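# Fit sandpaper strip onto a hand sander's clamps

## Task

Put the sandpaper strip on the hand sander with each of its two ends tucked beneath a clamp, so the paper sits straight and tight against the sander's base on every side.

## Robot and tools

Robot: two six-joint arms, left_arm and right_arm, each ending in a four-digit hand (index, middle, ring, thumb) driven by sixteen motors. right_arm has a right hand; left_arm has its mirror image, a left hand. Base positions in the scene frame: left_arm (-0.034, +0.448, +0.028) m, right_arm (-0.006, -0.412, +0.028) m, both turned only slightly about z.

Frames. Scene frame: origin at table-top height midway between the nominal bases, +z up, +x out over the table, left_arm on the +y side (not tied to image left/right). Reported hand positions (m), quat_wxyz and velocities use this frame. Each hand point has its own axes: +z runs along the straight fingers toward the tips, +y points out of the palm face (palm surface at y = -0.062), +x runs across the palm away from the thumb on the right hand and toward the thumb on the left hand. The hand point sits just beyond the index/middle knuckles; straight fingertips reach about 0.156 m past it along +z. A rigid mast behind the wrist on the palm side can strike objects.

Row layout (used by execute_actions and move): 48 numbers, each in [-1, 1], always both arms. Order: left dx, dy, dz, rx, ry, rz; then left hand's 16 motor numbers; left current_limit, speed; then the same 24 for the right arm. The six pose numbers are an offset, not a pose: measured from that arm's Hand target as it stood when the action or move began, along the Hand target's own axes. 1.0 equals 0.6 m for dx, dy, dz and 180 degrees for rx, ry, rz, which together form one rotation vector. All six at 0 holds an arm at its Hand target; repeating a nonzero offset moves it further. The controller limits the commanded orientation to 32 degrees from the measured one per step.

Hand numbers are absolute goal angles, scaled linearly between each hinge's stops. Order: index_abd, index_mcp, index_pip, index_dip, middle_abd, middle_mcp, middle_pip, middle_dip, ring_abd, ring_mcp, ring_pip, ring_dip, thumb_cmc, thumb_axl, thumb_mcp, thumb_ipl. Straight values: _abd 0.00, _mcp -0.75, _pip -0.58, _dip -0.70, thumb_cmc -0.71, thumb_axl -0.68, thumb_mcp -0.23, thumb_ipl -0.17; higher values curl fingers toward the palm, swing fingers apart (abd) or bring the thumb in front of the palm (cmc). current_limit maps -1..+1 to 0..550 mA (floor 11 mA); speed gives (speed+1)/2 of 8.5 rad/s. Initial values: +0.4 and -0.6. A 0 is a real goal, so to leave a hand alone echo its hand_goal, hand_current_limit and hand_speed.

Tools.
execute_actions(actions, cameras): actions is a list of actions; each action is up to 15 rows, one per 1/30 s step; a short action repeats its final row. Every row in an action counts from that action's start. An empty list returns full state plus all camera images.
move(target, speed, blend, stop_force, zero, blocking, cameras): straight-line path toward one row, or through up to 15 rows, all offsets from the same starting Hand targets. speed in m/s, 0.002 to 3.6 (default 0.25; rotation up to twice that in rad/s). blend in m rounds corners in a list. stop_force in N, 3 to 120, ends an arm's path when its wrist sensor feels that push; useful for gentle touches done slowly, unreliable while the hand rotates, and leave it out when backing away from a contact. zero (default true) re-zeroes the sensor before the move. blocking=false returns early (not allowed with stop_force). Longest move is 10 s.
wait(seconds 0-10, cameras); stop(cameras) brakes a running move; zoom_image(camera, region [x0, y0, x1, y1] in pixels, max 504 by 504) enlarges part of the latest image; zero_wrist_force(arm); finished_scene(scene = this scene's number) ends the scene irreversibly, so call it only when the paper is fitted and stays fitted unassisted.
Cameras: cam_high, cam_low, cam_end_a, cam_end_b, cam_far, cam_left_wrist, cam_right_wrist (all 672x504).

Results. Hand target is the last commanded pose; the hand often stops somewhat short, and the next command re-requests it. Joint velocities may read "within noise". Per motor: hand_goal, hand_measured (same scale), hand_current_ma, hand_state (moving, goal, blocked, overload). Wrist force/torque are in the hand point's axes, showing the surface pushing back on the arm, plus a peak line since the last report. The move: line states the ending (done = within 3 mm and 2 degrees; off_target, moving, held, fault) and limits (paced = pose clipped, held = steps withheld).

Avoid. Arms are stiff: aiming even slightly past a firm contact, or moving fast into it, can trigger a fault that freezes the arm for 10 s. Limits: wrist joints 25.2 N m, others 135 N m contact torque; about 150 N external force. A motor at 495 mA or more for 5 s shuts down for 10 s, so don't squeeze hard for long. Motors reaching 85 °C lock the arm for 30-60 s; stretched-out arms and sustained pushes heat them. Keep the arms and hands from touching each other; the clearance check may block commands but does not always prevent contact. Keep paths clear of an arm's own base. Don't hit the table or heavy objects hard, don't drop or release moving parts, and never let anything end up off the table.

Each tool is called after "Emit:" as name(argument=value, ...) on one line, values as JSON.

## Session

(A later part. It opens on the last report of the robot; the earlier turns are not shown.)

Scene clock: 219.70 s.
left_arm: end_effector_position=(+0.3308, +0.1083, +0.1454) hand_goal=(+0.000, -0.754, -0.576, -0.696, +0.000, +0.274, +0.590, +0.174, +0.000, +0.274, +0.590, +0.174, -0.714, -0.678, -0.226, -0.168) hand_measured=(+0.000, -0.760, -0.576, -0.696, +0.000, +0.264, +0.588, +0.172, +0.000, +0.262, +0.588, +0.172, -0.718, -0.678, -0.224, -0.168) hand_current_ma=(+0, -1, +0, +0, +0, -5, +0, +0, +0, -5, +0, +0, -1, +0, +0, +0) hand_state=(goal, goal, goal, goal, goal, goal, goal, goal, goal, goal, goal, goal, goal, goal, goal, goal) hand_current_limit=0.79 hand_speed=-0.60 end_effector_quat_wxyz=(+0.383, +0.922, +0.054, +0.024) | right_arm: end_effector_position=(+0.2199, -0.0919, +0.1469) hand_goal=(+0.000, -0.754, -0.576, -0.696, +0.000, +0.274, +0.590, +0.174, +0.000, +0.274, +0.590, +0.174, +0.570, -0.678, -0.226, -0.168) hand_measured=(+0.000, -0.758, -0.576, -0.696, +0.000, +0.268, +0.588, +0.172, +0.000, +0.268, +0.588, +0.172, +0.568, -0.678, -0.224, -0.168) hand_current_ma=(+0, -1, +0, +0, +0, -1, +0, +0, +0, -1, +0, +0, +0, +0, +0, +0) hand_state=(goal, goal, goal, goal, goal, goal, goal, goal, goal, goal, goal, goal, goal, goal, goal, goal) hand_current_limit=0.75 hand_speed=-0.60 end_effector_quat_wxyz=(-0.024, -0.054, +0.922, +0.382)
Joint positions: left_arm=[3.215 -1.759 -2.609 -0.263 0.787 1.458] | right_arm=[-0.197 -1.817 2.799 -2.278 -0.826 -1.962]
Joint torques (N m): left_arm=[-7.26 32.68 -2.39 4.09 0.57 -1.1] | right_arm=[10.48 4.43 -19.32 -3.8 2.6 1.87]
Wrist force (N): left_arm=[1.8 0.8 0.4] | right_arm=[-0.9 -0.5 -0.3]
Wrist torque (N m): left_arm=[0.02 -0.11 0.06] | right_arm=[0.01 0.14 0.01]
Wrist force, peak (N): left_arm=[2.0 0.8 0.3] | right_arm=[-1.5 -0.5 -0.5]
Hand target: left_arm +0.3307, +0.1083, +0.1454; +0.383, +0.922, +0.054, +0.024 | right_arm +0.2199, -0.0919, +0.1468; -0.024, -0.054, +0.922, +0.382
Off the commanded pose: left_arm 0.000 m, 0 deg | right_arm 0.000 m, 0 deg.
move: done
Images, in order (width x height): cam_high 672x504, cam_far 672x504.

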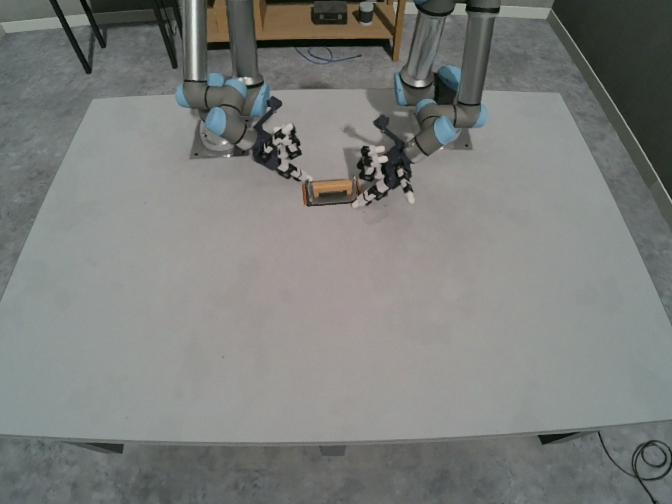

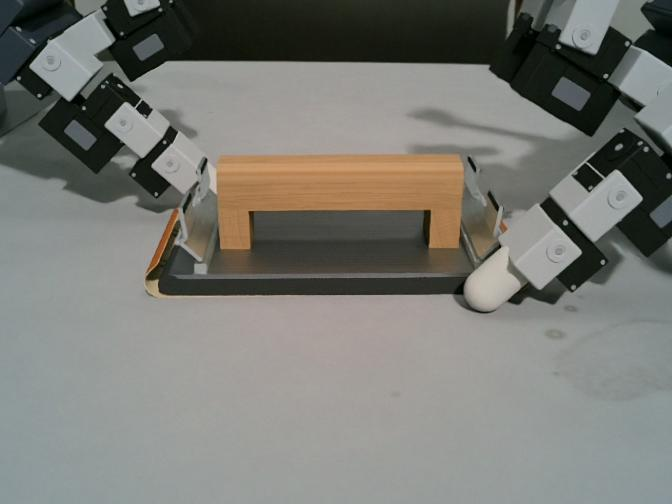

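Emit:
move(target=[-0.005, 0, 0, 0,0,0, 0,-0.754,-0.576,-0.696,0,0.274,0.590,0.174,0,0.274,0.590,0.174,-0.714,-0.678,-0.226,-0.168,0.79,-0.6, -0.005,0,0,0,0,0, 0,-0.754,-0.576,-0.696,0,0.274,0.590,0.174,0,0.274,0.590,0.174,0.570,-0.678,-0.226,-0.168,0.75,-0.6], speed=0.015, cameras=["cam_far","cam_high"])

Emit:
zoom_image(camera="cam_far", region=[135, 255, 255, 305])

Emit:
zoom_image(camera="cam_far", region=[425, 255, 545, 305])

Scene clock: 225.00 s.
left_arm: end_effector_position=(+0.3278, +0.1079, +0.1454) hand_goal=(+0.000, -0.754, -0.576, -0.696, +0.000, +0.274, +0.590, +0.174, +0.000, +0.274, +0.590, +0.174, -0.714, -0.678, -0.226, -0.168) hand_measured=(-0.024, -0.760, -0.576, -0.696, +0.000, +0.264, +0.588, +0.172, +0.000, +0.262, +0.588, +0.172, -0.718, -0.678, -0.224, -0.168) hand_current_ma=(-14, -1, +0, +0, +0, -5, +0, +0, +0, -5, +0, +0, -1, +0, +0, +0) hand_state=(blocked, goal, goal, goal, goal, goal, goal, goal, goal, goal, goal, goal, goal, goal, goal, goal) hand_current_limit=0.79 hand_speed=-0.60 end_effector_quat_wxyz=(+0.383, +0.922, +0.054, +0.024) | right_arm: end_effector_position=(+0.2229, -0.0915, +0.1468) hand_goal=(+0.000, -0.754, -0.576, -0.696, +0.000, +0.274, +0.590, +0.174, +0.000, +0.274, +0.590, +0.174, +0.570, -0.678, -0.226, -0.168) hand_measured=(+0.000, -0.758, -0.576, -0.696, +0.000, +0.268, +0.588, +0.172, +0.000, +0.268, +0.588, +0.172, +0.568, -0.678, -0.224, -0.168) hand_current_ma=(+0, -1, +0, +0, +0, -1, +0, +0, +0, -1, +0, +0, +0, +0, +0, +0) hand_state=(goal, goal, goal, goal, goal, goal, goal, goal, goal, goal, goal, goal, goal, goal, goal, goal) hand_current_limit=0.75 hand_speed=-0.60 end_effector_quat_wxyz=(-0.024, -0.054, +0.922, +0.382)
Joint positions: left_arm=[3.215 -1.754 -2.616 -0.259 0.787 1.457] | right_arm=[-0.193 -1.802 2.793 -2.29 -0.825 -1.957]
Joint torques (N m): left_arm=[-10.24 31.76 -2.13 3.63 0.42 -1.22] | right_arm=[10.03 9.48 -19.2 -4.06 2.74 2.09]
Wrist force (N): left_arm=[3.7 0.4 -1.3] | right_arm=[-0.8 -0.4 -0.3]
Wrist torque (N m): left_arm=[0.14 0.19 0.20] | right_arm=[0.04 0.12 0.01]
Wrist force, peak (N): left_arm=[3.9 0.8 -1.3] | right_arm=[-0.9 -0.8 -0.4]
Hand target: left_arm +0.3278, +0.1079, +0.1454; +0.383, +0.922, +0.054, +0.024 | right_arm +0.2229, -0.0915, +0.1468; -0.024, -0.054, +0.922, +0.382
Off the commanded pose: left_arm 0.000 m, 0 deg | right_arm 0.000 m, 0 deg.
move: done
Images, in order (width x height): cam_high 672x504, cam_far 672x504.

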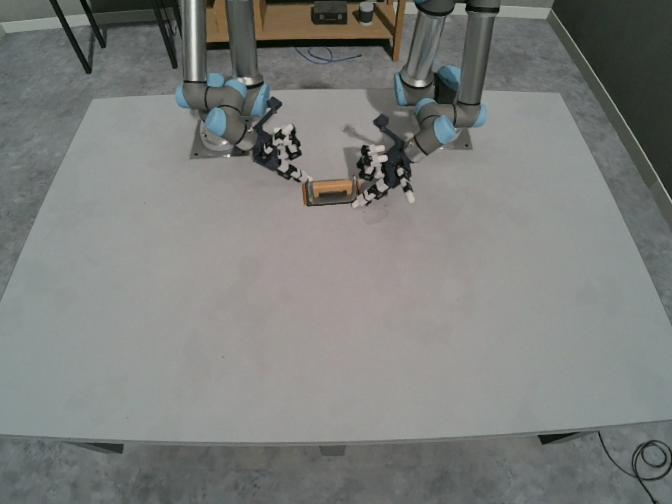

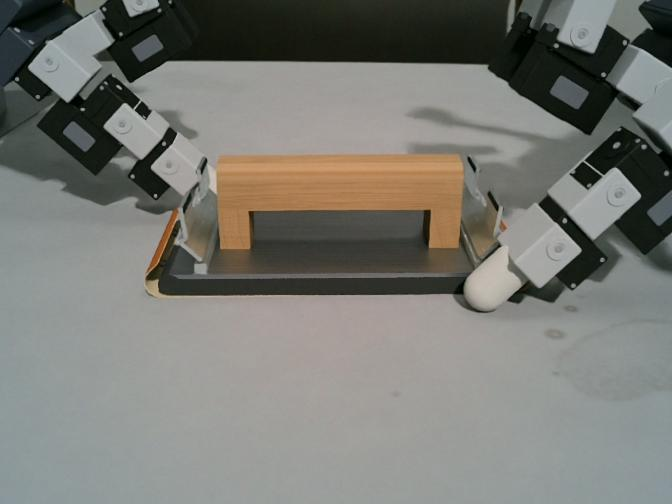

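Scaled by 4.200 from the camera's 672x504 image, which has a finer 960x720 frame.

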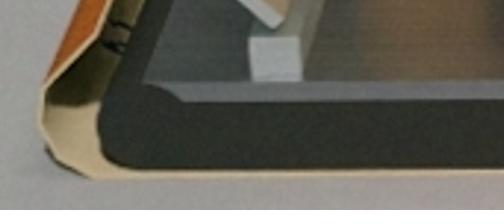

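Scaled by 4.200 from the camera's 672x504 image, which has a finer 960x720 frame.

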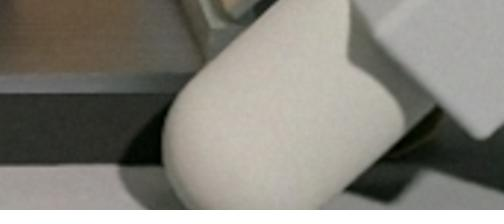

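Emit:
move(target=[0, 0, 0, 0,0,0, 0,-0.754,-0.576,-0.696,0,0.274,0.590,0.174,0,0.274,0.590,0.174,-0.714,-0.678,-0.226,-0.168,0.79,-0.6, -0.005,0,0,0,0,0, 0,-0.754,-0.576,-0.696,0,0.274,0.590,0.174,0,0.274,0.590,0.174,0.570,-0.678,-0.226,-0.168,0.75,-0.6], speed=0.015)

Scene clock: 229.03 s.
left_arm: end_effector_position=(+0.3278, +0.1079, +0.1454) hand_goal=(+0.000, -0.754, -0.576, -0.696, +0.000, +0.274, +0.590, +0.174, +0.000, +0.274, +0.590, +0.174, -0.714, -0.678, -0.226, -0.168) hand_measured=(-0.024, -0.760, -0.576, -0.696, +0.000, +0.264, +0.588, +0.172, +0.000, +0.262, +0.588, +0.172, -0.718, -0.678, -0.224, -0.168) hand_current_ma=(-14, -1, +0, +0, +0, -5, +0, +0, +0, -5, +0, +0, -1, +0, +0, +0) hand_state=(blocked, goal, goal, goal, goal, goal, goal, goal, goal, goal, goal, goal, goal, goal, goal, goal) hand_current_limit=0.79 hand_speed=-0.60 end_effector_quat_wxyz=(+0.383, +0.922, +0.054, +0.024) | right_arm: end_effector_position=(+0.2258, -0.0912, +0.1468) hand_goal=(+0.000, -0.754, -0.576, -0.696, +0.000, +0.274, +0.590, +0.174, +0.000, +0.274, +0.590, +0.174, +0.570, -0.678, -0.226, -0.168) hand_measured=(+0.000, -0.758, -0.576, -0.696, +0.000, +0.268, +0.588, +0.172, +0.000, +0.268, +0.588, +0.172, +0.568, -0.678, -0.224, -0.168) hand_current_ma=(+0, -1, +0, +0, +0, -1, +0, +0, +0, -1, +0, +0, +0, +0, +0, +0) hand_state=(goal, goal, goal, goal, goal, goal, goal, goal, goal, goal, goal, goal, goal, goal, goal, goal) hand_current_limit=0.75 hand_speed=-0.60 end_effector_quat_wxyz=(-0.024, -0.054, +0.922, +0.382)
Joint positions: left_arm=[3.215 -1.754 -2.617 -0.259 0.787 1.457] | right_arm=[-0.189 -1.788 2.787 -2.302 -0.824 -1.952]
Joint torques (N m): left_arm=[-9.74 31.64 -5.15 3.62 0.29 -1.16] | right_arm=[10.59 7.08 -20.27 -3.66 2.73 1.85]
Wrist force (N): left_arm=[3.9 0.5 -1.4] | right_arm=[-0.7 -0.5 -0.3]
Wrist torque (N m): left_arm=[0.15 0.18 0.22] | right_arm=[0.01 0.12 0.00]
Wrist force, peak (N): left_arm=[4.1 0.7 -1.5] | right_arm=[-1.0 -0.7 -0.4]
Hand target: left_arm +0.3278, +0.1079, +0.1454; +0.383, +0.922, +0.054, +0.024 | right_arm +0.2259, -0.0912, +0.1468; -0.024, -0.054, +0.922, +0.382
Off the commanded pose: left_arm 0.000 m, 0 deg | right_arm 0.000 m, 0 deg.
move: done

Emit:
move(target=[0, 0, 0, 0,0,0, 0,-0.754,-0.576,-0.696,0,0.274,0.590,0.174,0,0.274,0.590,0.174,-0.714,-0.678,-0.226,-0.168,0.79,-0.6, -0.004,0,0,0,0,0, 0,-0.754,-0.576,-0.696,0,0.274,0.590,0.174,0,0.274,0.590,0.174,0.570,-0.678,-0.226,-0.168,0.75,-0.6], speed=0.015, cameras=["cam_far","cam_high","cam_end_b","cam_right_wrist"])

Emit:
zoom_image(camera="cam_high", region=[295, 165, 375, 225])

Emit:
zoom_image(camera="cam_end_b", region=[250, 110, 470, 330])

Scene clock: 234.33 s.
left_arm: end_effector_position=(+0.3278, +0.1079, +0.1454) hand_goal=(+0.000, -0.754, -0.576, -0.696, +0.000, +0.274, +0.590, +0.174, +0.000, +0.274, +0.590, +0.174, -0.714, -0.678, -0.226, -0.168) hand_measured=(-0.024, -0.760, -0.576, -0.696, +0.000, +0.264, +0.588, +0.172, +0.000, +0.262, +0.588, +0.172, -0.718, -0.678, -0.224, -0.168) hand_current_ma=(-14, -1, +0, +0, +0, -5, +0, +0, +0, -5, +0, +0, -1, +0, +0, +0) hand_state=(blocked, goal, goal, goal, goal, goal, goal, goal, goal, goal, goal, goal, goal, goal, goal, goal) hand_current_limit=0.79 hand_speed=-0.60 end_effector_quat_wxyz=(+0.383, +0.922, +0.054, +0.024) | right_arm: end_effector_position=(+0.2282, -0.0909, +0.1468) hand_goal=(+0.000, -0.754, -0.576, -0.696, +0.000, +0.274, +0.590, +0.174, +0.000, +0.274, +0.590, +0.174, +0.570, -0.678, -0.226, -0.168) hand_measured=(+0.000, -0.758, -0.576, -0.696, +0.000, +0.268, +0.588, +0.172, +0.000, +0.268, +0.588, +0.172, +0.568, -0.678, -0.224, -0.168) hand_current_ma=(+0, -1, +0, +0, +0, -1, +0, +0, +0, -1, +0, +0, +0, +0, +0, +0) hand_state=(goal, goal, goal, goal, goal, goal, goal, goal, goal, goal, goal, goal, goal, goal, goal, goal) hand_current_limit=0.75 hand_speed=-0.60 end_effector_quat_wxyz=(-0.024, -0.054, +0.922, +0.382) end_effector_velocity=(+0.001, +0.000, +0.000) end_effector_angular_velocity=(+0.001, +0.002, -0.001)
Joint positions: left_arm=[3.215 -1.754 -2.617 -0.259 0.787 1.457] | right_arm=[-0.186 -1.777 2.782 -2.31 -0.823 -1.948]
Joint velocities: left_arm=[within noise] | right_arm=[0 0.005 -0.001 -0.002 0.001 0.001]
Joint torques (N m): left_arm=[-10.61 30.87 -5.75 3.69 0.45 -1.29] | right_arm=[9 8.53 -19.8 -3.88 2.76 1.64]
Wrist force (N): left_arm=[3.7 0.4 -1.4] | right_arm=[-1.0 -0.6 -0.1]
Wrist torque (N m): left_arm=[0.14 0.19 0.20] | right_arm=[-0.02 0.15 -0.03]
Wrist force, peak (N): left_arm=[4.0 1.0 -1.8] | right_arm=[-1.2 -0.6 -0.5]
Hand target: left_arm +0.3278, +0.1079, +0.1454; +0.383, +0.922, +0.054, +0.024 | right_arm +0.2283, -0.0909, +0.1468; -0.024, -0.054, +0.922, +0.382
Off the commanded pose: left_arm 0.000 m, 0 deg | right_arm 0.000 m, 0 deg.
move: done
Images, in order (width x height): cam_high 672x504, cam_end_b 672x504, cam_far 672x504, cam_right_wrist 672x504.

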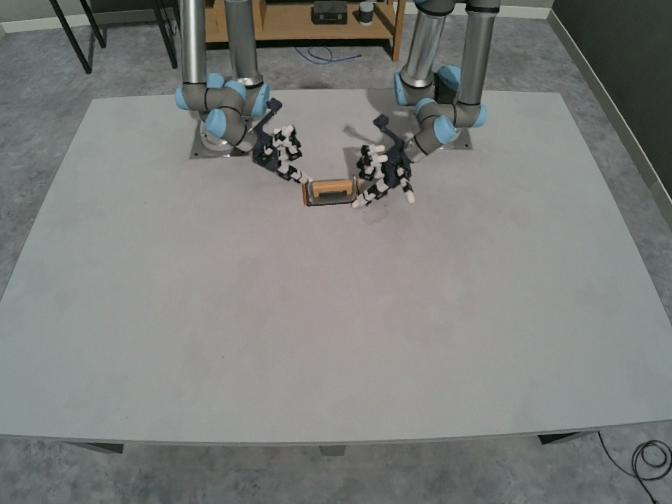

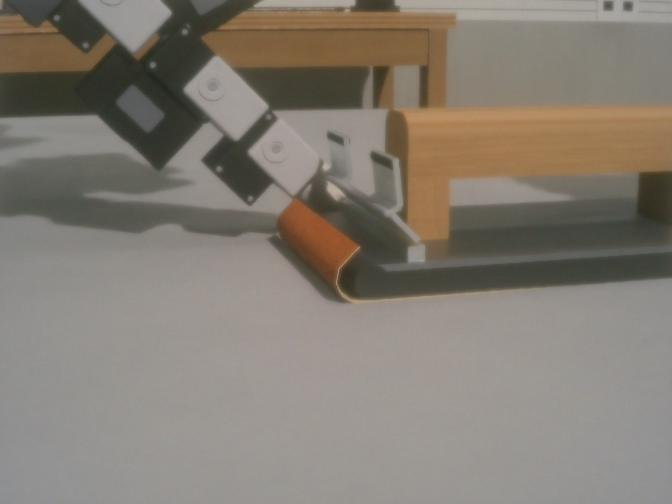

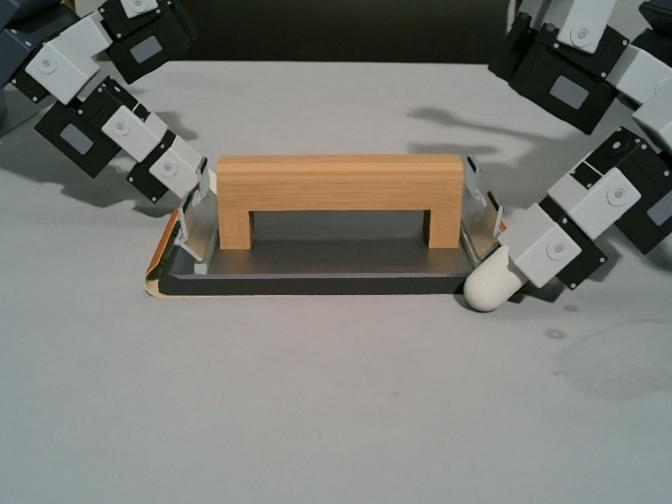

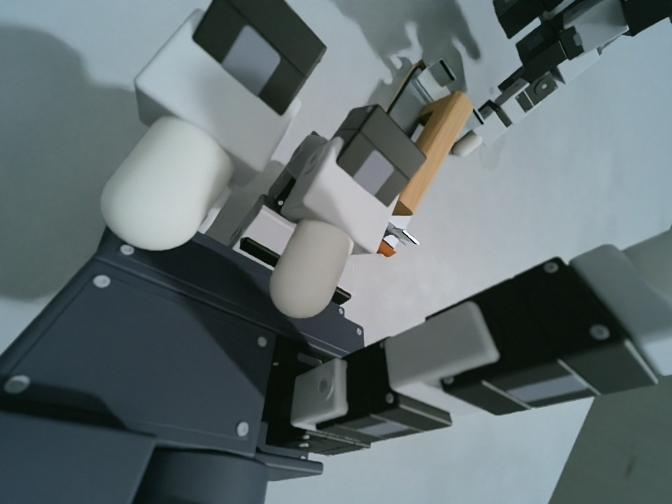

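Scaled by 6.300 from the camera's 672x504 image, which has a finer 960x720 frame.

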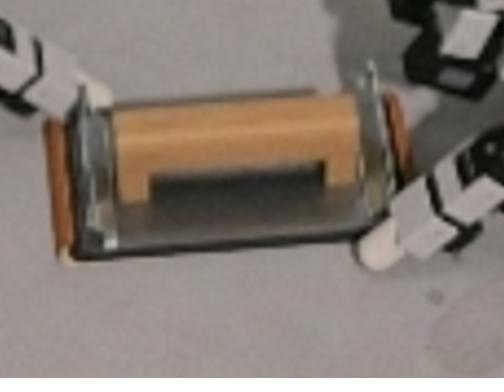

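Scaled by 2.291 from the camera's 672x504 image, which has a finer 960x720 frame.

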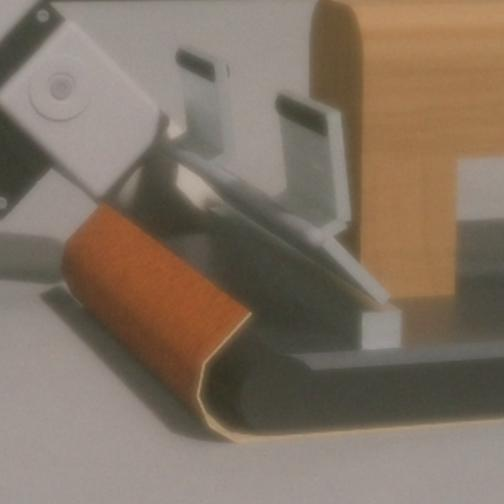

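Emit:
move(target=[0, 0, 0, 0,0,0, 0,-0.754,-0.576,-0.696,0,0.274,0.590,0.174,0,0.274,0.590,0.174,-0.714,-0.678,-0.226,-0.168,0.79,-0.6, -0.0033,0,0,0,0,0, 0,-0.754,-0.576,-0.696,0,0.274,0.590,0.174,0,0.274,0.590,0.174,0.570,-0.678,-0.226,-0.168,0.75,-0.6], speed=0.015)

Emit:
move(target=[0, 0, 0, 0,0,0, 0,-0.754,-0.576,-0.696,0,0.274,0.590,0.174,0,0.274,0.590,0.174,-0.714,-0.678,-0.226,-0.168,0.79,-0.6, -0.0033,0,0,0,0,0, 0,-0.754,-0.576,-0.696,0,0.274,0.590,0.174,0,0.274,0.590,0.174,0.570,-0.678,-0.226,-0.168,0.75,-0.6], speed=0.015, cameras=["cam_far","cam_end_b"])

Emit:
zoom_image(camera="cam_end_b", region=[250, 110, 470, 330])

Emit:
zoom_image(camera="cam_far", region=[135, 255, 255, 305])

Scene clock: 240.33 s.
left_arm: end_effector_position=(+0.3278, +0.1079, +0.1454) hand_goal=(+0.000, -0.754, -0.576, -0.696, +0.000, +0.274, +0.590, +0.174, +0.000, +0.274, +0.590, +0.174, -0.714, -0.678, -0.226, -0.168) hand_measured=(-0.024, -0.760, -0.576, -0.696, +0.000, +0.264, +0.588, +0.172, +0.000, +0.262, +0.588, +0.172, -0.718, -0.678, -0.224, -0.168) hand_current_ma=(-14, -1, +0, +0, +0, -5, +0, +0, +0, -5, +0, +0, -1, +0, +0, +0) hand_state=(blocked, goal, goal, goal, goal, goal, goal, goal, goal, goal, goal, goal, goal, goal, goal, goal) hand_current_limit=0.79 hand_speed=-0.60 end_effector_quat_wxyz=(+0.383, +0.922, +0.054, +0.024) | right_arm: end_effector_position=(+0.2302, -0.0907, +0.1468) hand_goal=(+0.000, -0.754, -0.576, -0.696, +0.000, +0.274, +0.590, +0.174, +0.000, +0.274, +0.590, +0.174, +0.570, -0.678, -0.226, -0.168) hand_measured=(+0.000, -0.758, -0.576, -0.696, +0.000, +0.268, +0.588, +0.172, +0.000, +0.268, +0.588, +0.172, +0.568, -0.678, -0.224, -0.168) hand_current_ma=(+0, -1, +0, +0, +0, -1, +0, +0, +0, -1, +0, +0, +0, +0, +0, +0) hand_state=(goal, goal, goal, goal, goal, goal, goal, goal, goal, goal, goal, goal, goal, goal, goal, goal) hand_current_limit=0.75 hand_speed=-0.60 end_effector_quat_wxyz=(-0.024, -0.054, +0.922, +0.382)
Joint positions: left_arm=[3.215 -1.754 -2.617 -0.259 0.787 1.457] | right_arm=[-0.184 -1.768 2.777 -2.317 -0.823 -1.945]
Joint torques (N m): left_arm=[-11.51 29.95 -5.42 3.62 0.4 -1.32] | right_arm=[11.23 4.47 -17.79 -3.9 2.65 1.64]
Wrist force (N): left_arm=[4.0 0.6 -1.2] | right_arm=[-1.0 -0.6 -0.4]
Wrist torque (N m): left_arm=[0.15 0.16 0.22] | right_arm=[0.01 0.16 -0.04]
Wrist force, peak (N): left_arm=[4.3 0.5 -1.5] | right_arm=[-1.3 -0.6 -0.4]
Hand target: left_arm +0.3278, +0.1079, +0.1454; +0.383, +0.922, +0.054, +0.024 | right_arm +0.2302, -0.0907, +0.1468; -0.024, -0.054, +0.922, +0.382
Off the commanded pose: left_arm 0.000 m, 0 deg | right_arm 0.000 m, 0 deg.
move: done

Scene clock: 241.07 s.
left_arm: end_effector_position=(+0.3278, +0.1079, +0.1454) hand_goal=(+0.000, -0.754, -0.576, -0.696, +0.000, +0.274, +0.590, +0.174, +0.000, +0.274, +0.590, +0.174, -0.714, -0.678, -0.226, -0.168) hand_measured=(-0.024, -0.760, -0.576, -0.696, +0.000, +0.264, +0.588, +0.172, +0.000, +0.262, +0.588, +0.172, -0.718, -0.678, -0.224, -0.168) hand_current_ma=(-14, -1, +0, +0, +0, -5, +0, +0, +0, -5, +0, +0, -1, +0, +0, +0) hand_state=(blocked, goal, goal, goal, goal, goal, goal, goal, goal, goal, goal, goal, goal, goal, goal, goal) hand_current_limit=0.79 hand_speed=-0.60 end_effector_quat_wxyz=(+0.383, +0.922, +0.054, +0.024) | right_arm: end_effector_position=(+0.2321, -0.0904, +0.1468) hand_goal=(+0.000, -0.754, -0.576, -0.696, +0.000, +0.274, +0.590, +0.174, +0.000, +0.274, +0.590, +0.174, +0.570, -0.678, -0.226, -0.168) hand_measured=(+0.000, -0.758, -0.576, -0.696, +0.000, +0.268, +0.588, +0.172, +0.000, +0.268, +0.588, +0.172, +0.568, -0.678, -0.224, -0.168) hand_current_ma=(+0, -1, +0, +0, +0, -1, +0, +0, +0, -1, +0, +0, +0, +0, +0, +0) hand_state=(goal, goal, goal, goal, goal, goal, goal, goal, goal, goal, goal, goal, goal, goal, goal, goal) hand_current_limit=0.75 hand_speed=-0.60 end_effector_quat_wxyz=(-0.024, -0.054, +0.922, +0.382) end_effector_velocity=(+0.000, +0.000, +0.000) end_effector_angular_velocity=(+0.000, +0.001, +0.001)
Joint positions: left_arm=[3.215 -1.754 -2.617 -0.259 0.787 1.457] | right_arm=[-0.182 -1.759 2.773 -2.324 -0.822 -1.942]
Joint velocities: left_arm=[within noise] | right_arm=[0.002 0.005 -0.001 -0.003 0 0.001]
Joint torques (N m): left_arm=[-8.47 30.46 -3.39 3.57 0.35 -1.02] | right_arm=[9.75 5.55 -20.07 -3.88 2.84 1.66]
Wrist force (N): left_arm=[4.0 0.6 -1.4] | right_arm=[-1.0 -0.2 -0.2]
Wrist torque (N m): left_arm=[0.17 0.15 0.22] | right_arm=[0.03 0.16 -0.04]
Wrist force, peak (N): left_arm=[4.0 0.8 -1.7] | right_arm=[-1.2 -0.7 -0.6]
Hand target: left_arm +0.3278, +0.1079, +0.1454; +0.383, +0.922, +0.054, +0.024 | right_arm +0.2322, -0.0904, +0.1468; -0.024, -0.054, +0.922, +0.382
Off the commanded pose: left_arm 0.000 m, 0 deg | right_arm 0.000 m, 0 deg.
move: done
Images, in order (width x height): cam_end_b 672x504, cam_far 672x504.

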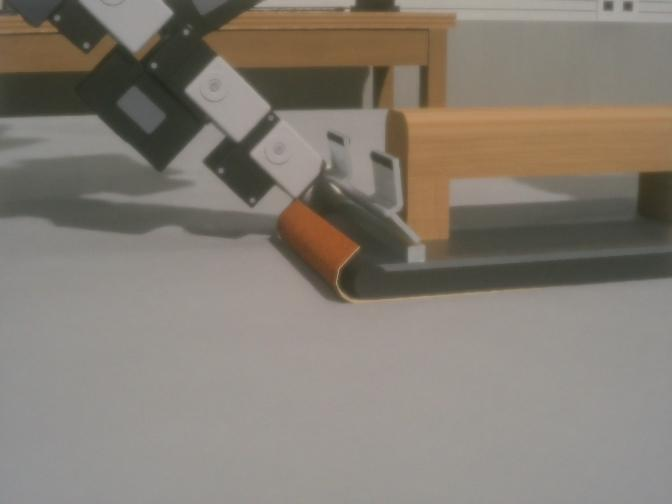

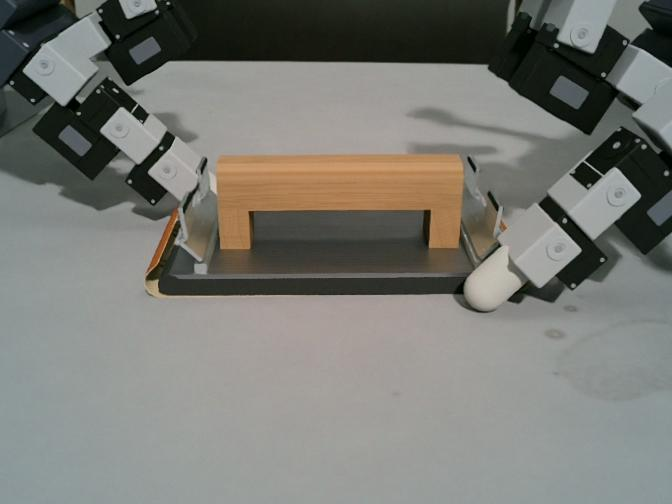

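Scaled by 2.291 from the camera's 672x504 image, which has a finer 960x720 frame.

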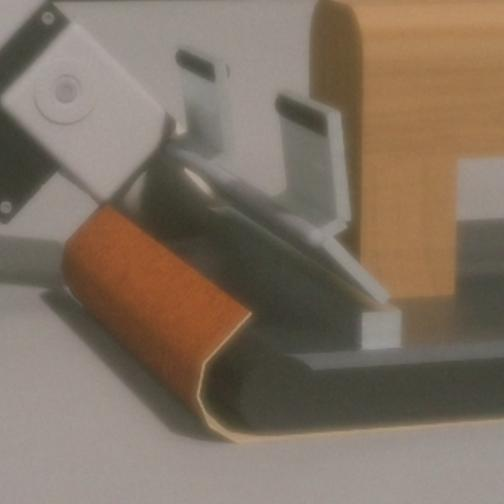

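Scaled by 4.200 from the camera's 672x504 image, which has a finer 960x720 frame.

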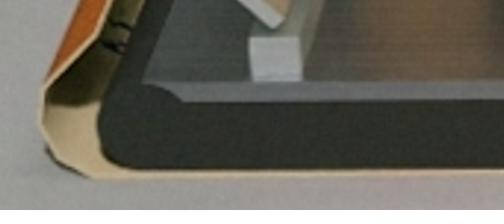

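Emit:
wait(seconds=0.1, cameras=["cam_high","cam_right_wrist","cam_left_wrist"])

Emit:
zoom_image(camera="cam_high", region=[295, 165, 375, 225])

Emit:
zoom_image(camera="cam_left_wrist", region=[220, 0, 420, 150])

Scene clock: 248.57 s.
left_arm: end_effector_position=(+0.3278, +0.1079, +0.1454) hand_goal=(+0.000, -0.754, -0.576, -0.696, +0.000, +0.274, +0.590, +0.174, +0.000, +0.274, +0.590, +0.174, -0.714, -0.678, -0.226, -0.168) hand_measured=(-0.024, -0.760, -0.576, -0.696, +0.000, +0.264, +0.588, +0.172, +0.000, +0.262, +0.588, +0.172, -0.718, -0.678, -0.224, -0.168) hand_current_ma=(-14, -1, +0, +0, +0, -5, +0, +0, +0, -5, +0, +0, -1, +0, +0, +0) hand_state=(blocked, goal, goal, goal, goal, goal, goal, goal, goal, goal, goal, goal, goal, goal, goal, goal) hand_current_limit=0.79 hand_speed=-0.60 end_effector_quat_wxyz=(+0.383, +0.922, +0.054, +0.024) | right_arm: end_effector_position=(+0.2322, -0.0904, +0.1468) hand_goal=(+0.000, -0.754, -0.576, -0.696, +0.000, +0.274, +0.590, +0.174, +0.000, +0.274, +0.590, +0.174, +0.570, -0.678, -0.226, -0.168) hand_measured=(+0.000, -0.758, -0.576, -0.696, +0.000, +0.268, +0.588, +0.172, +0.000, +0.268, +0.588, +0.172, +0.568, -0.678, -0.224, -0.168) hand_current_ma=(+0, -1, +0, +0, +0, -1, +0, +0, +0, -1, +0, +0, +0, +0, +0, +0) hand_state=(goal, goal, goal, goal, goal, goal, goal, goal, goal, goal, goal, goal, goal, goal, goal, goal) hand_current_limit=0.75 hand_speed=-0.60 end_effector_quat_wxyz=(-0.024, -0.054, +0.922, +0.382)
Joint positions: left_arm=[3.215 -1.754 -2.617 -0.259 0.787 1.457] | right_arm=[-0.181 -1.759 2.773 -2.324 -0.822 -1.941]
Joint torques (N m): left_arm=[-10.72 29.83 -3.6 3.61 0.33 -1.29] | right_arm=[10.17 4.67 -19.64 -4.04 2.73 1.73]
Wrist force (N): left_arm=[3.9 0.7 -1.5] | right_arm=[-1.2 -0.7 -0.2]
Wrist torque (N m): left_arm=[0.16 0.18 0.20] | right_arm=[-0.03 0.18 -0.05]
Wrist force, peak (N): left_arm=[4.1 1.0 -1.7] | right_arm=[-1.4 -0.6 -0.3]
Hand target: left_arm +0.3278, +0.1079, +0.1454; +0.383, +0.922, +0.054, +0.024 | right_arm +0.2322, -0.0904, +0.1468; -0.024, -0.054, +0.922, +0.382
Off the commanded pose: left_arm 0.000 m, 0 deg | right_arm 0.000 m, 0 deg.
wait: 0.10 s; at rest from the start
Images, in order (width x height): cam_high 672x504, cam_left_wrist 672x504, cam_right_wrist 672x504.

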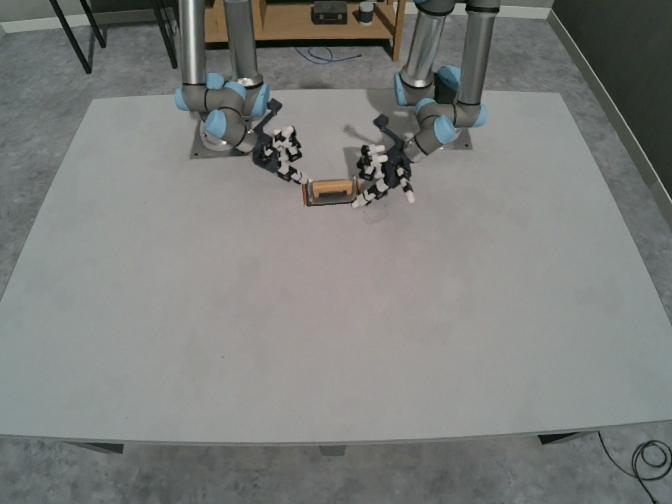

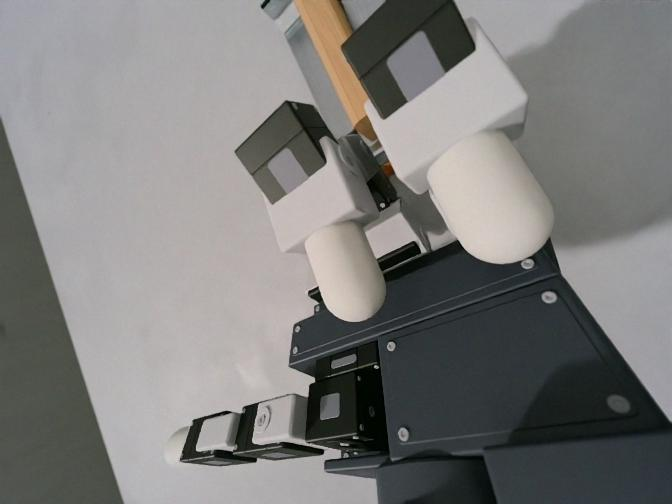

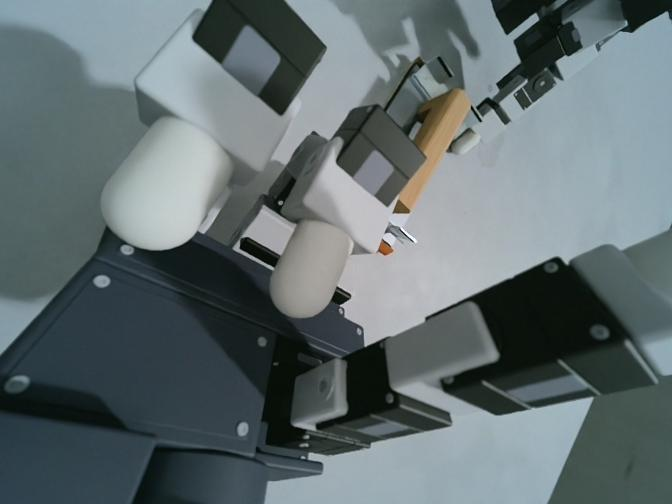

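Scaled by 6.300 from the camera's 672x504 image, which has a finer 960x720 frame.

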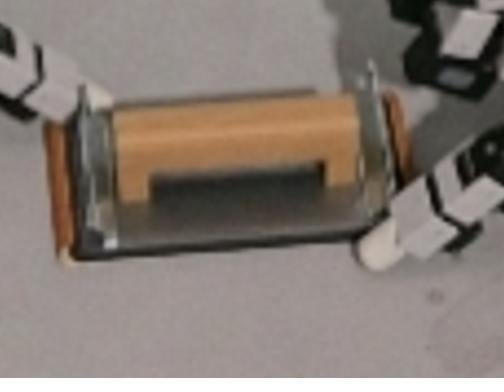

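Scaled by 2.520 from the camera's 672x504 image, which has a finer 960x720 frame.

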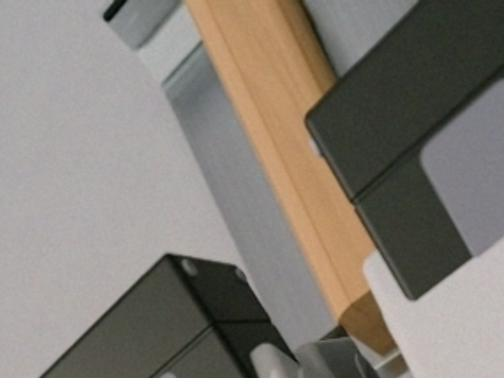

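Emit:
move(target=[0, 0, 0, 0,0,0, 0,-0.754,-0.576,-0.696,0,0.274,0.590,0.174,0,0.274,0.590,0.174,-0.714,-0.678,-0.226,-0.168,0.79,-0.6, -0.0033,0,0,0,0,0, 0,-0.754,-0.576,-0.696,0,0.274,0.590,0.174,0,0.274,0.590,0.174,0.570,-0.678,-0.226,-0.168,0.75,-0.6], speed=0.015)

Emit:
move(target=[0, 0, 0, 0,0,0, 0,-0.754,-0.576,-0.696,0,0.274,0.590,0.174,0,0.274,0.590,0.174,-0.714,-0.678,-0.226,-0.168,0.79,-0.6, -0.0033,0,0,0,0,0, 0,-0.754,-0.576,-0.696,0,0.274,0.590,0.174,0,0.274,0.590,0.174,0.570,-0.678,-0.226,-0.168,0.75,-0.6], speed=0.015, cameras=["cam_far","cam_end_b","cam_high"])

Emit:
zoom_image(camera="cam_end_b", region=[250, 110, 470, 330])

Emit:
zoom_image(camera="cam_high", region=[295, 165, 375, 225])

Scene clock: 258.80 s.
left_arm: end_effector_position=(+0.3278, +0.1079, +0.1454) hand_goal=(+0.000, -0.754, -0.576, -0.696, +0.000, +0.274, +0.590, +0.174, +0.000, +0.274, +0.590, +0.174, -0.714, -0.678, -0.226, -0.168) hand_measured=(-0.024, -0.760, -0.576, -0.696, +0.000, +0.264, +0.588, +0.172, +0.000, +0.262, +0.588, +0.172, -0.718, -0.678, -0.224, -0.168) hand_current_ma=(-14, -1, +0, +0, +0, -5, +0, +0, +0, -5, +0, +0, -1, +0, +0, +0) hand_state=(blocked, goal, goal, goal, goal, goal, goal, goal, goal, goal, goal, goal, goal, goal, goal, goal) hand_current_limit=0.79 hand_speed=-0.60 end_effector_quat_wxyz=(+0.383, +0.922, +0.054, +0.024) | right_arm: end_effector_position=(+0.2341, -0.0902, +0.1468) hand_goal=(+0.000, -0.754, -0.576, -0.696, +0.000, +0.274, +0.590, +0.174, +0.000, +0.274, +0.590, +0.174, +0.570, -0.678, -0.226, -0.168) hand_measured=(+0.008, -0.758, -0.576, -0.696, +0.000, +0.268, +0.588, +0.172, +0.000, +0.268, +0.588, +0.172, +0.568, -0.678, -0.224, -0.168) hand_current_ma=(+1, -1, +0, +0, +0, -1, +0, +0, +0, -1, +0, +0, +0, +0, +0, +0) hand_state=(goal, goal, goal, goal, goal, goal, goal, goal, goal, goal, goal, goal, goal, goal, goal, goal) hand_current_limit=0.75 hand_speed=-0.60 end_effector_quat_wxyz=(-0.024, -0.054, +0.922, +0.382)
Joint positions: left_arm=[3.215 -1.754 -2.617 -0.259 0.787 1.457] | right_arm=[-0.179 -1.751 2.769 -2.33 -0.822 -1.938]
Joint torques (N m): left_arm=[-9.56 29.61 -5.72 3.63 0.45 -1.04] | right_arm=[10.9 5.88 -19.62 -4.15 2.73 1.7]
Wrist force (N): left_arm=[3.8 0.9 -1.4] | right_arm=[-0.5 -0.6 -0.6]
Wrist torque (N m): left_arm=[0.16 0.19 0.20] | right_arm=[0.00 0.22 -0.01]
Wrist force, peak (N): left_arm=[4.0 1.1 -1.8] | right_arm=[-1.3 -0.8 -0.4]
Hand target: left_arm +0.3278, +0.1079, +0.1454; +0.383, +0.922, +0.054, +0.024 | right_arm +0.2342, -0.0902, +0.1468; -0.024, -0.054, +0.922, +0.382
Off the commanded pose: left_arm 0.000 m, 0 deg | right_arm 0.000 m, 0 deg.
move: done

Scene clock: 259.53 s.
left_arm: end_effector_position=(+0.3278, +0.1079, +0.1454) hand_goal=(+0.000, -0.754, -0.576, -0.696, +0.000, +0.274, +0.590, +0.174, +0.000, +0.274, +0.590, +0.174, -0.714, -0.678, -0.226, -0.168) hand_measured=(-0.024, -0.760, -0.576, -0.696, +0.000, +0.264, +0.588, +0.172, +0.000, +0.262, +0.588, +0.172, -0.718, -0.678, -0.224, -0.168) hand_current_ma=(-14, -1, +0, +0, +0, -5, +0, +0, +0, -5, +0, +0, -1, +0, +0, +0) hand_state=(blocked, goal, goal, goal, goal, goal, goal, goal, goal, goal, goal, goal, goal, goal, goal, goal) hand_current_limit=0.79 hand_speed=-0.60 end_effector_quat_wxyz=(+0.383, +0.922, +0.054, +0.024) | right_arm: end_effector_position=(+0.2361, -0.0900, +0.1468) hand_goal=(+0.000, -0.754, -0.576, -0.696, +0.000, +0.274, +0.590, +0.174, +0.000, +0.274, +0.590, +0.174, +0.570, -0.678, -0.226, -0.168) hand_measured=(+0.026, -0.758, -0.576, -0.696, +0.000, +0.268, +0.588, +0.172, +0.000, +0.268, +0.588, +0.172, +0.568, -0.678, -0.224, -0.168) hand_current_ma=(+13, -1, +0, +0, +0, -1, +0, +0, +0, -1, +0, +0, +0, +0, +0, +0) hand_state=(blocked, goal, goal, goal, goal, goal, goal, goal, goal, goal, goal, goal, goal, goal, goal, goal) hand_current_limit=0.75 hand_speed=-0.60 end_effector_quat_wxyz=(-0.024, -0.054, +0.922, +0.382)
Joint positions: left_arm=[3.215 -1.754 -2.617 -0.259 0.787 1.457] | right_arm=[-0.177 -1.742 2.764 -2.336 -0.821 -1.935]
Joint torques (N m): left_arm=[-10.01 29.03 -2.98 3.69 0.2 -1.13] | right_arm=[10.22 3.97 -20.69 -3.93 2.78 1.65]
Wrist force (N): left_arm=[3.7 0.4 -1.4] | right_arm=[0.6 -0.6 -1.9]
Wrist torque (N m): left_arm=[0.16 0.19 0.19] | right_arm=[0.13 0.29 0.09]
Wrist force, peak (N): left_arm=[4.1 0.6 -1.6] | right_arm=[0.4 -0.8 -2.0]
Hand target: left_arm +0.3278, +0.1079, +0.1454; +0.383, +0.922, +0.054, +0.024 | right_arm +0.2361, -0.0900, +0.1468; -0.024, -0.054, +0.922, +0.382
Off the commanded pose: left_arm 0.000 m, 0 deg | right_arm 0.000 m, 0 deg.
move: done
Images, in order (width x height): cam_high 672x504, cam_end_b 672x504, cam_far 672x504.

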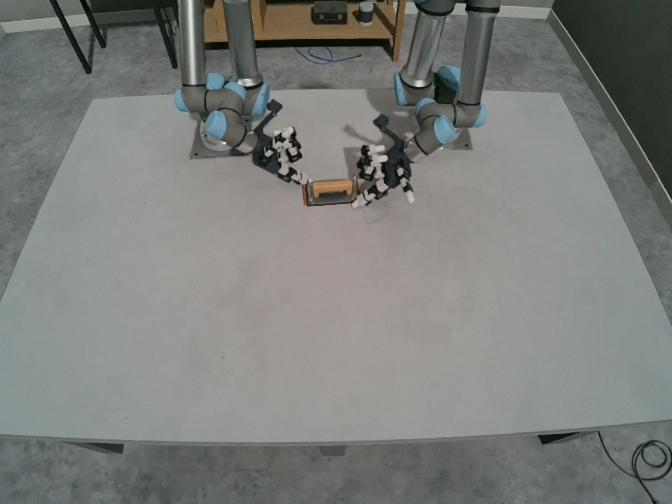

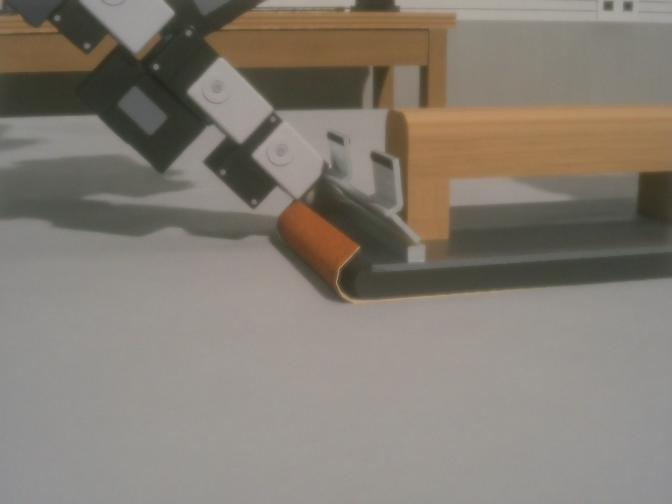

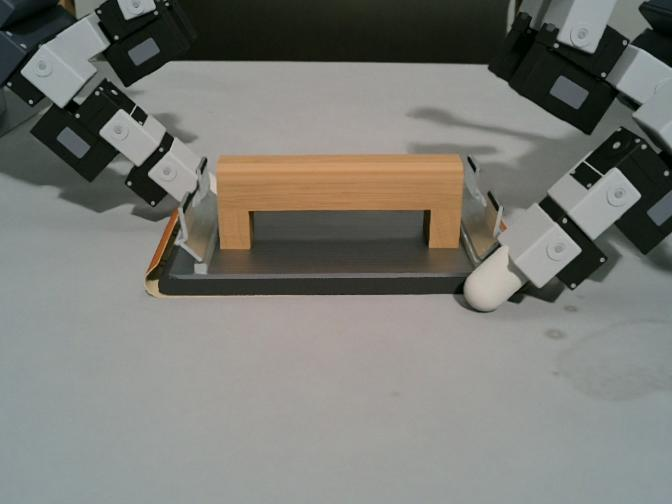

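Scaled by 2.291 from the camera's 672x504 image, which has a finer 960x720 frame.

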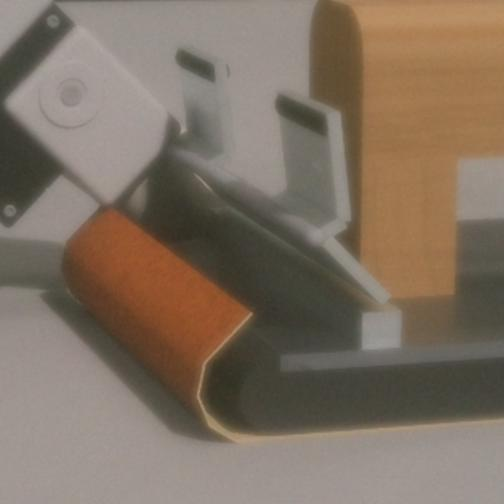

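Scaled by 6.300 from the camera's 672x504 image, which has a finer 960x720 frame.

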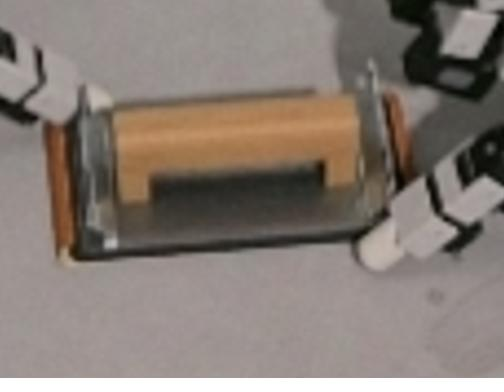

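Emit:
move(target=[[0.03, 0, 0, 0,0,0, 0,-0.754,-0.576,-0.696,0,0.274,0.590,0.174,0,0.274,0.590,0.174,-0.714,-0.678,-0.226,-0.168,0.79,-0.6, 0.03,0,0,0,0,0, 0,-0.754,-0.576,-0.696,0,0.274,0.590,0.174,0,0.274,0.590,0.174,0.570,-0.678,-0.226,-0.168,0.75,-0.6],[0.03, 0, 0, 0,0,0, 0.13,-0.754,-0.576,-0.696,0,0.274,0.590,0.174,0,0.274,0.590,0.174,-0.714,-0.678,-0.226,-0.168,0.79,-0.6, 0.03,0,0,0,0,0, -0.13,-0.754,-0.576,-0.696,0,0.274,0.590,0.174,0,0.274,0.590,0.174,0.570,-0.678,-0.226,-0.168,0.75,-0.6]], speed=0.05, cameras=["cam_far","cam_end_b","cam_end_a","cam_high"])

Emit:
zoom_image(camera="cam_end_b", region=[250, 110, 470, 330])

Emit:
zoom_image(camera="cam_far", region=[400, 150, 600, 330])

Emit:
zoom_image(camera="cam_high", region=[295, 165, 375, 225])

Scene clock: 282.27 s.
left_arm: end_effector_position=(+0.3456, +0.1100, +0.1454) hand_goal=(+0.130, -0.754, -0.576, -0.696, +0.000, +0.274, +0.590, +0.174, +0.000, +0.274, +0.590, +0.174, -0.714, -0.678, -0.226, -0.168) hand_measured=(+0.126, -0.760, -0.576, -0.696, +0.000, +0.264, +0.588, +0.172, +0.000, +0.262, +0.588, +0.172, -0.718, -0.678, -0.224, -0.168) hand_current_ma=(-1, -2, +0, +0, +0, -5, +0, +0, +0, -5, +0, +0, -1, +0, +0, +0) hand_state=(goal, goal, goal, goal, goal, goal, goal, goal, goal, goal, goal, goal, goal, goal, goal, goal) hand_current_limit=0.79 hand_speed=-0.60 end_effector_quat_wxyz=(+0.383, +0.922, +0.054, +0.024) | right_arm: end_effector_position=(+0.2183, -0.0921, +0.1469) hand_goal=(-0.130, -0.754, -0.576, -0.696, +0.000, +0.274, +0.590, +0.174, +0.000, +0.274, +0.590, +0.174, +0.570, -0.678, -0.226, -0.168) hand_measured=(-0.126, -0.758, -0.576, -0.696, +0.000, +0.268, +0.588, +0.172, +0.000, +0.268, +0.588, +0.172, +0.568, -0.678, -0.224, -0.168) hand_current_ma=(+1, -1, +0, +0, +0, -1, +0, +0, +0, -1, +0, +0, +0, +0, +0, +0) hand_state=(goal, goal, goal, goal, goal, goal, goal, goal, goal, goal, goal, goal, goal, goal, goal, goal) hand_current_limit=0.75 hand_speed=-0.60 end_effector_quat_wxyz=(-0.024, -0.054, +0.922, +0.382)
Joint positions: left_arm=[3.219 -1.779 -2.573 -0.282 0.787 1.463] | right_arm=[-0.199 -1.825 2.803 -2.272 -0.827 -1.965]
Joint torques (N m): left_arm=[11.25 5.91 21.93 1.31 -2.48 1.74] | right_arm=[-9.84 -13.73 -4.35 -1 -0.23 -1.94]
Wrist force (N): left_arm=[1.6 0.9 0.2] | right_arm=[-0.8 -0.5 -0.5]
Wrist torque (N m): left_arm=[0.05 -0.09 -0.05] | right_arm=[0.03 0.14 0.15]
Wrist force, peak (N): left_arm=[4.1 1.1 -1.7] | right_arm=[0.5 -0.5 -2.6]
Hand target: left_arm +0.3456, +0.1100, +0.1454; +0.383, +0.922, +0.054, +0.024 | right_arm +0.2183, -0.0921, +0.1469; -0.024, -0.054, +0.922, +0.382
Off the commanded pose: left_arm 0.000 m, 0 deg | right_arm 0.000 m, 0 deg.
move: done
Images, in order (width x height): cam_high 672x504, cam_end_a 672x504, cam_end_b 672x504, cam_far 672x504.

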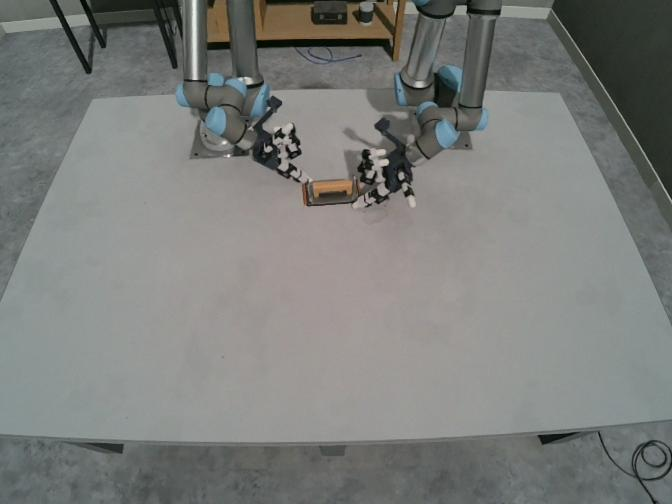

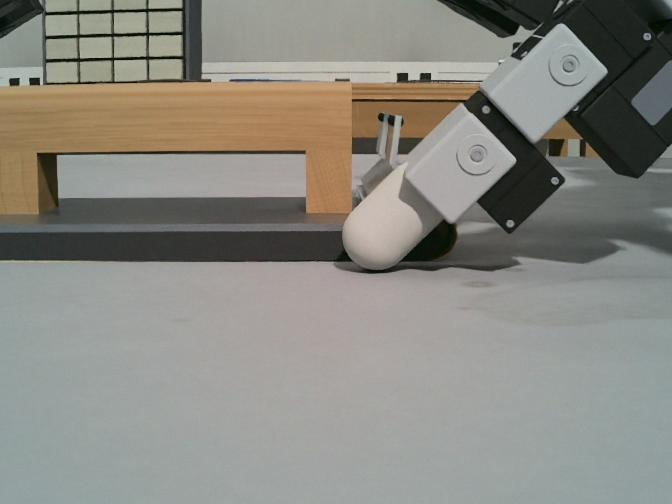

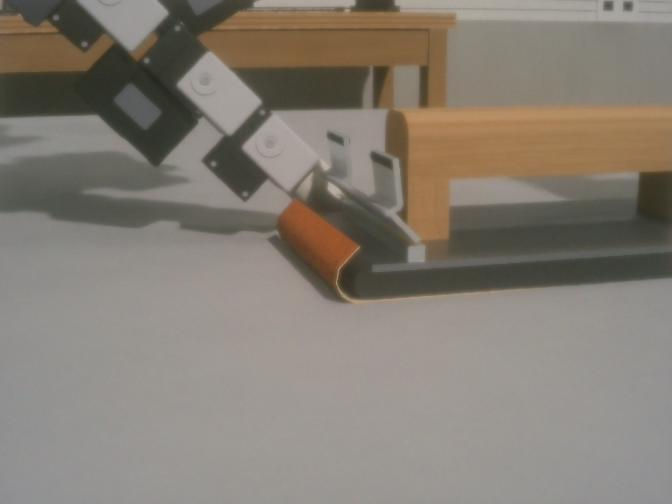

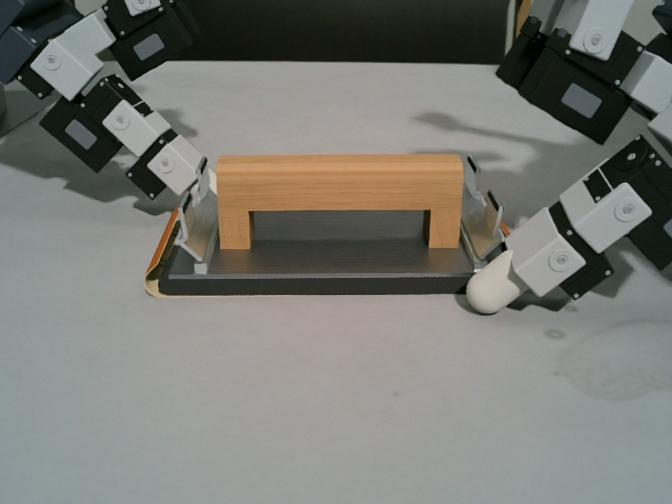

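Scaled by 2.291 from the camera's 672x504 image, which has a finer 960x720 frame.

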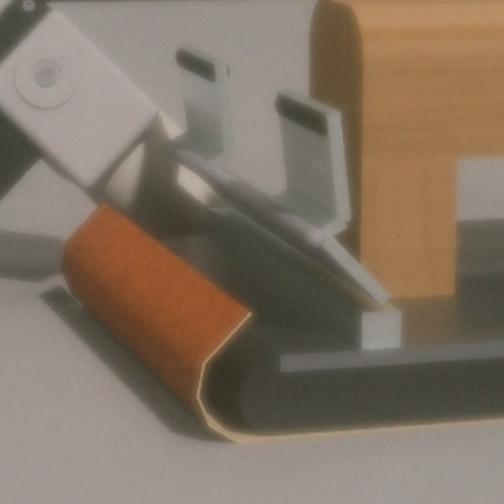

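Scaled by 2.520 from the camera's 672x504 image, which has a finer 960x720 frame.

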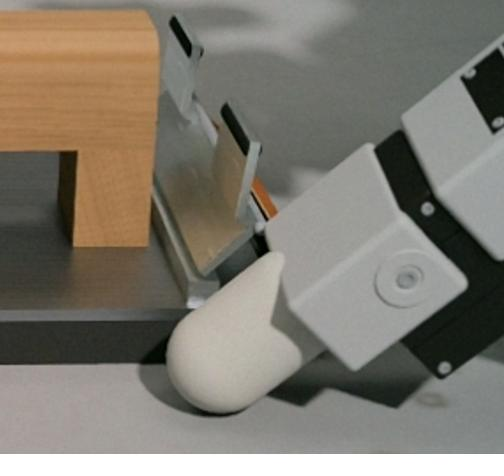

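Scaled by 6.300 from the camera's 672x504 image, which has a finer 960x720 frame.

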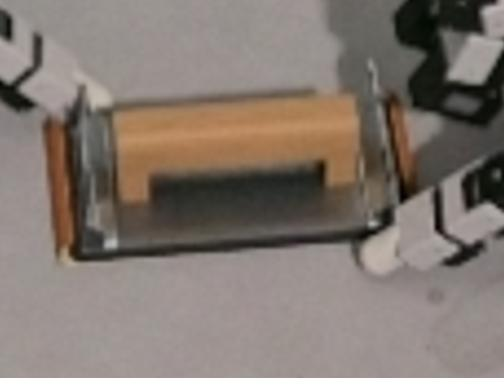

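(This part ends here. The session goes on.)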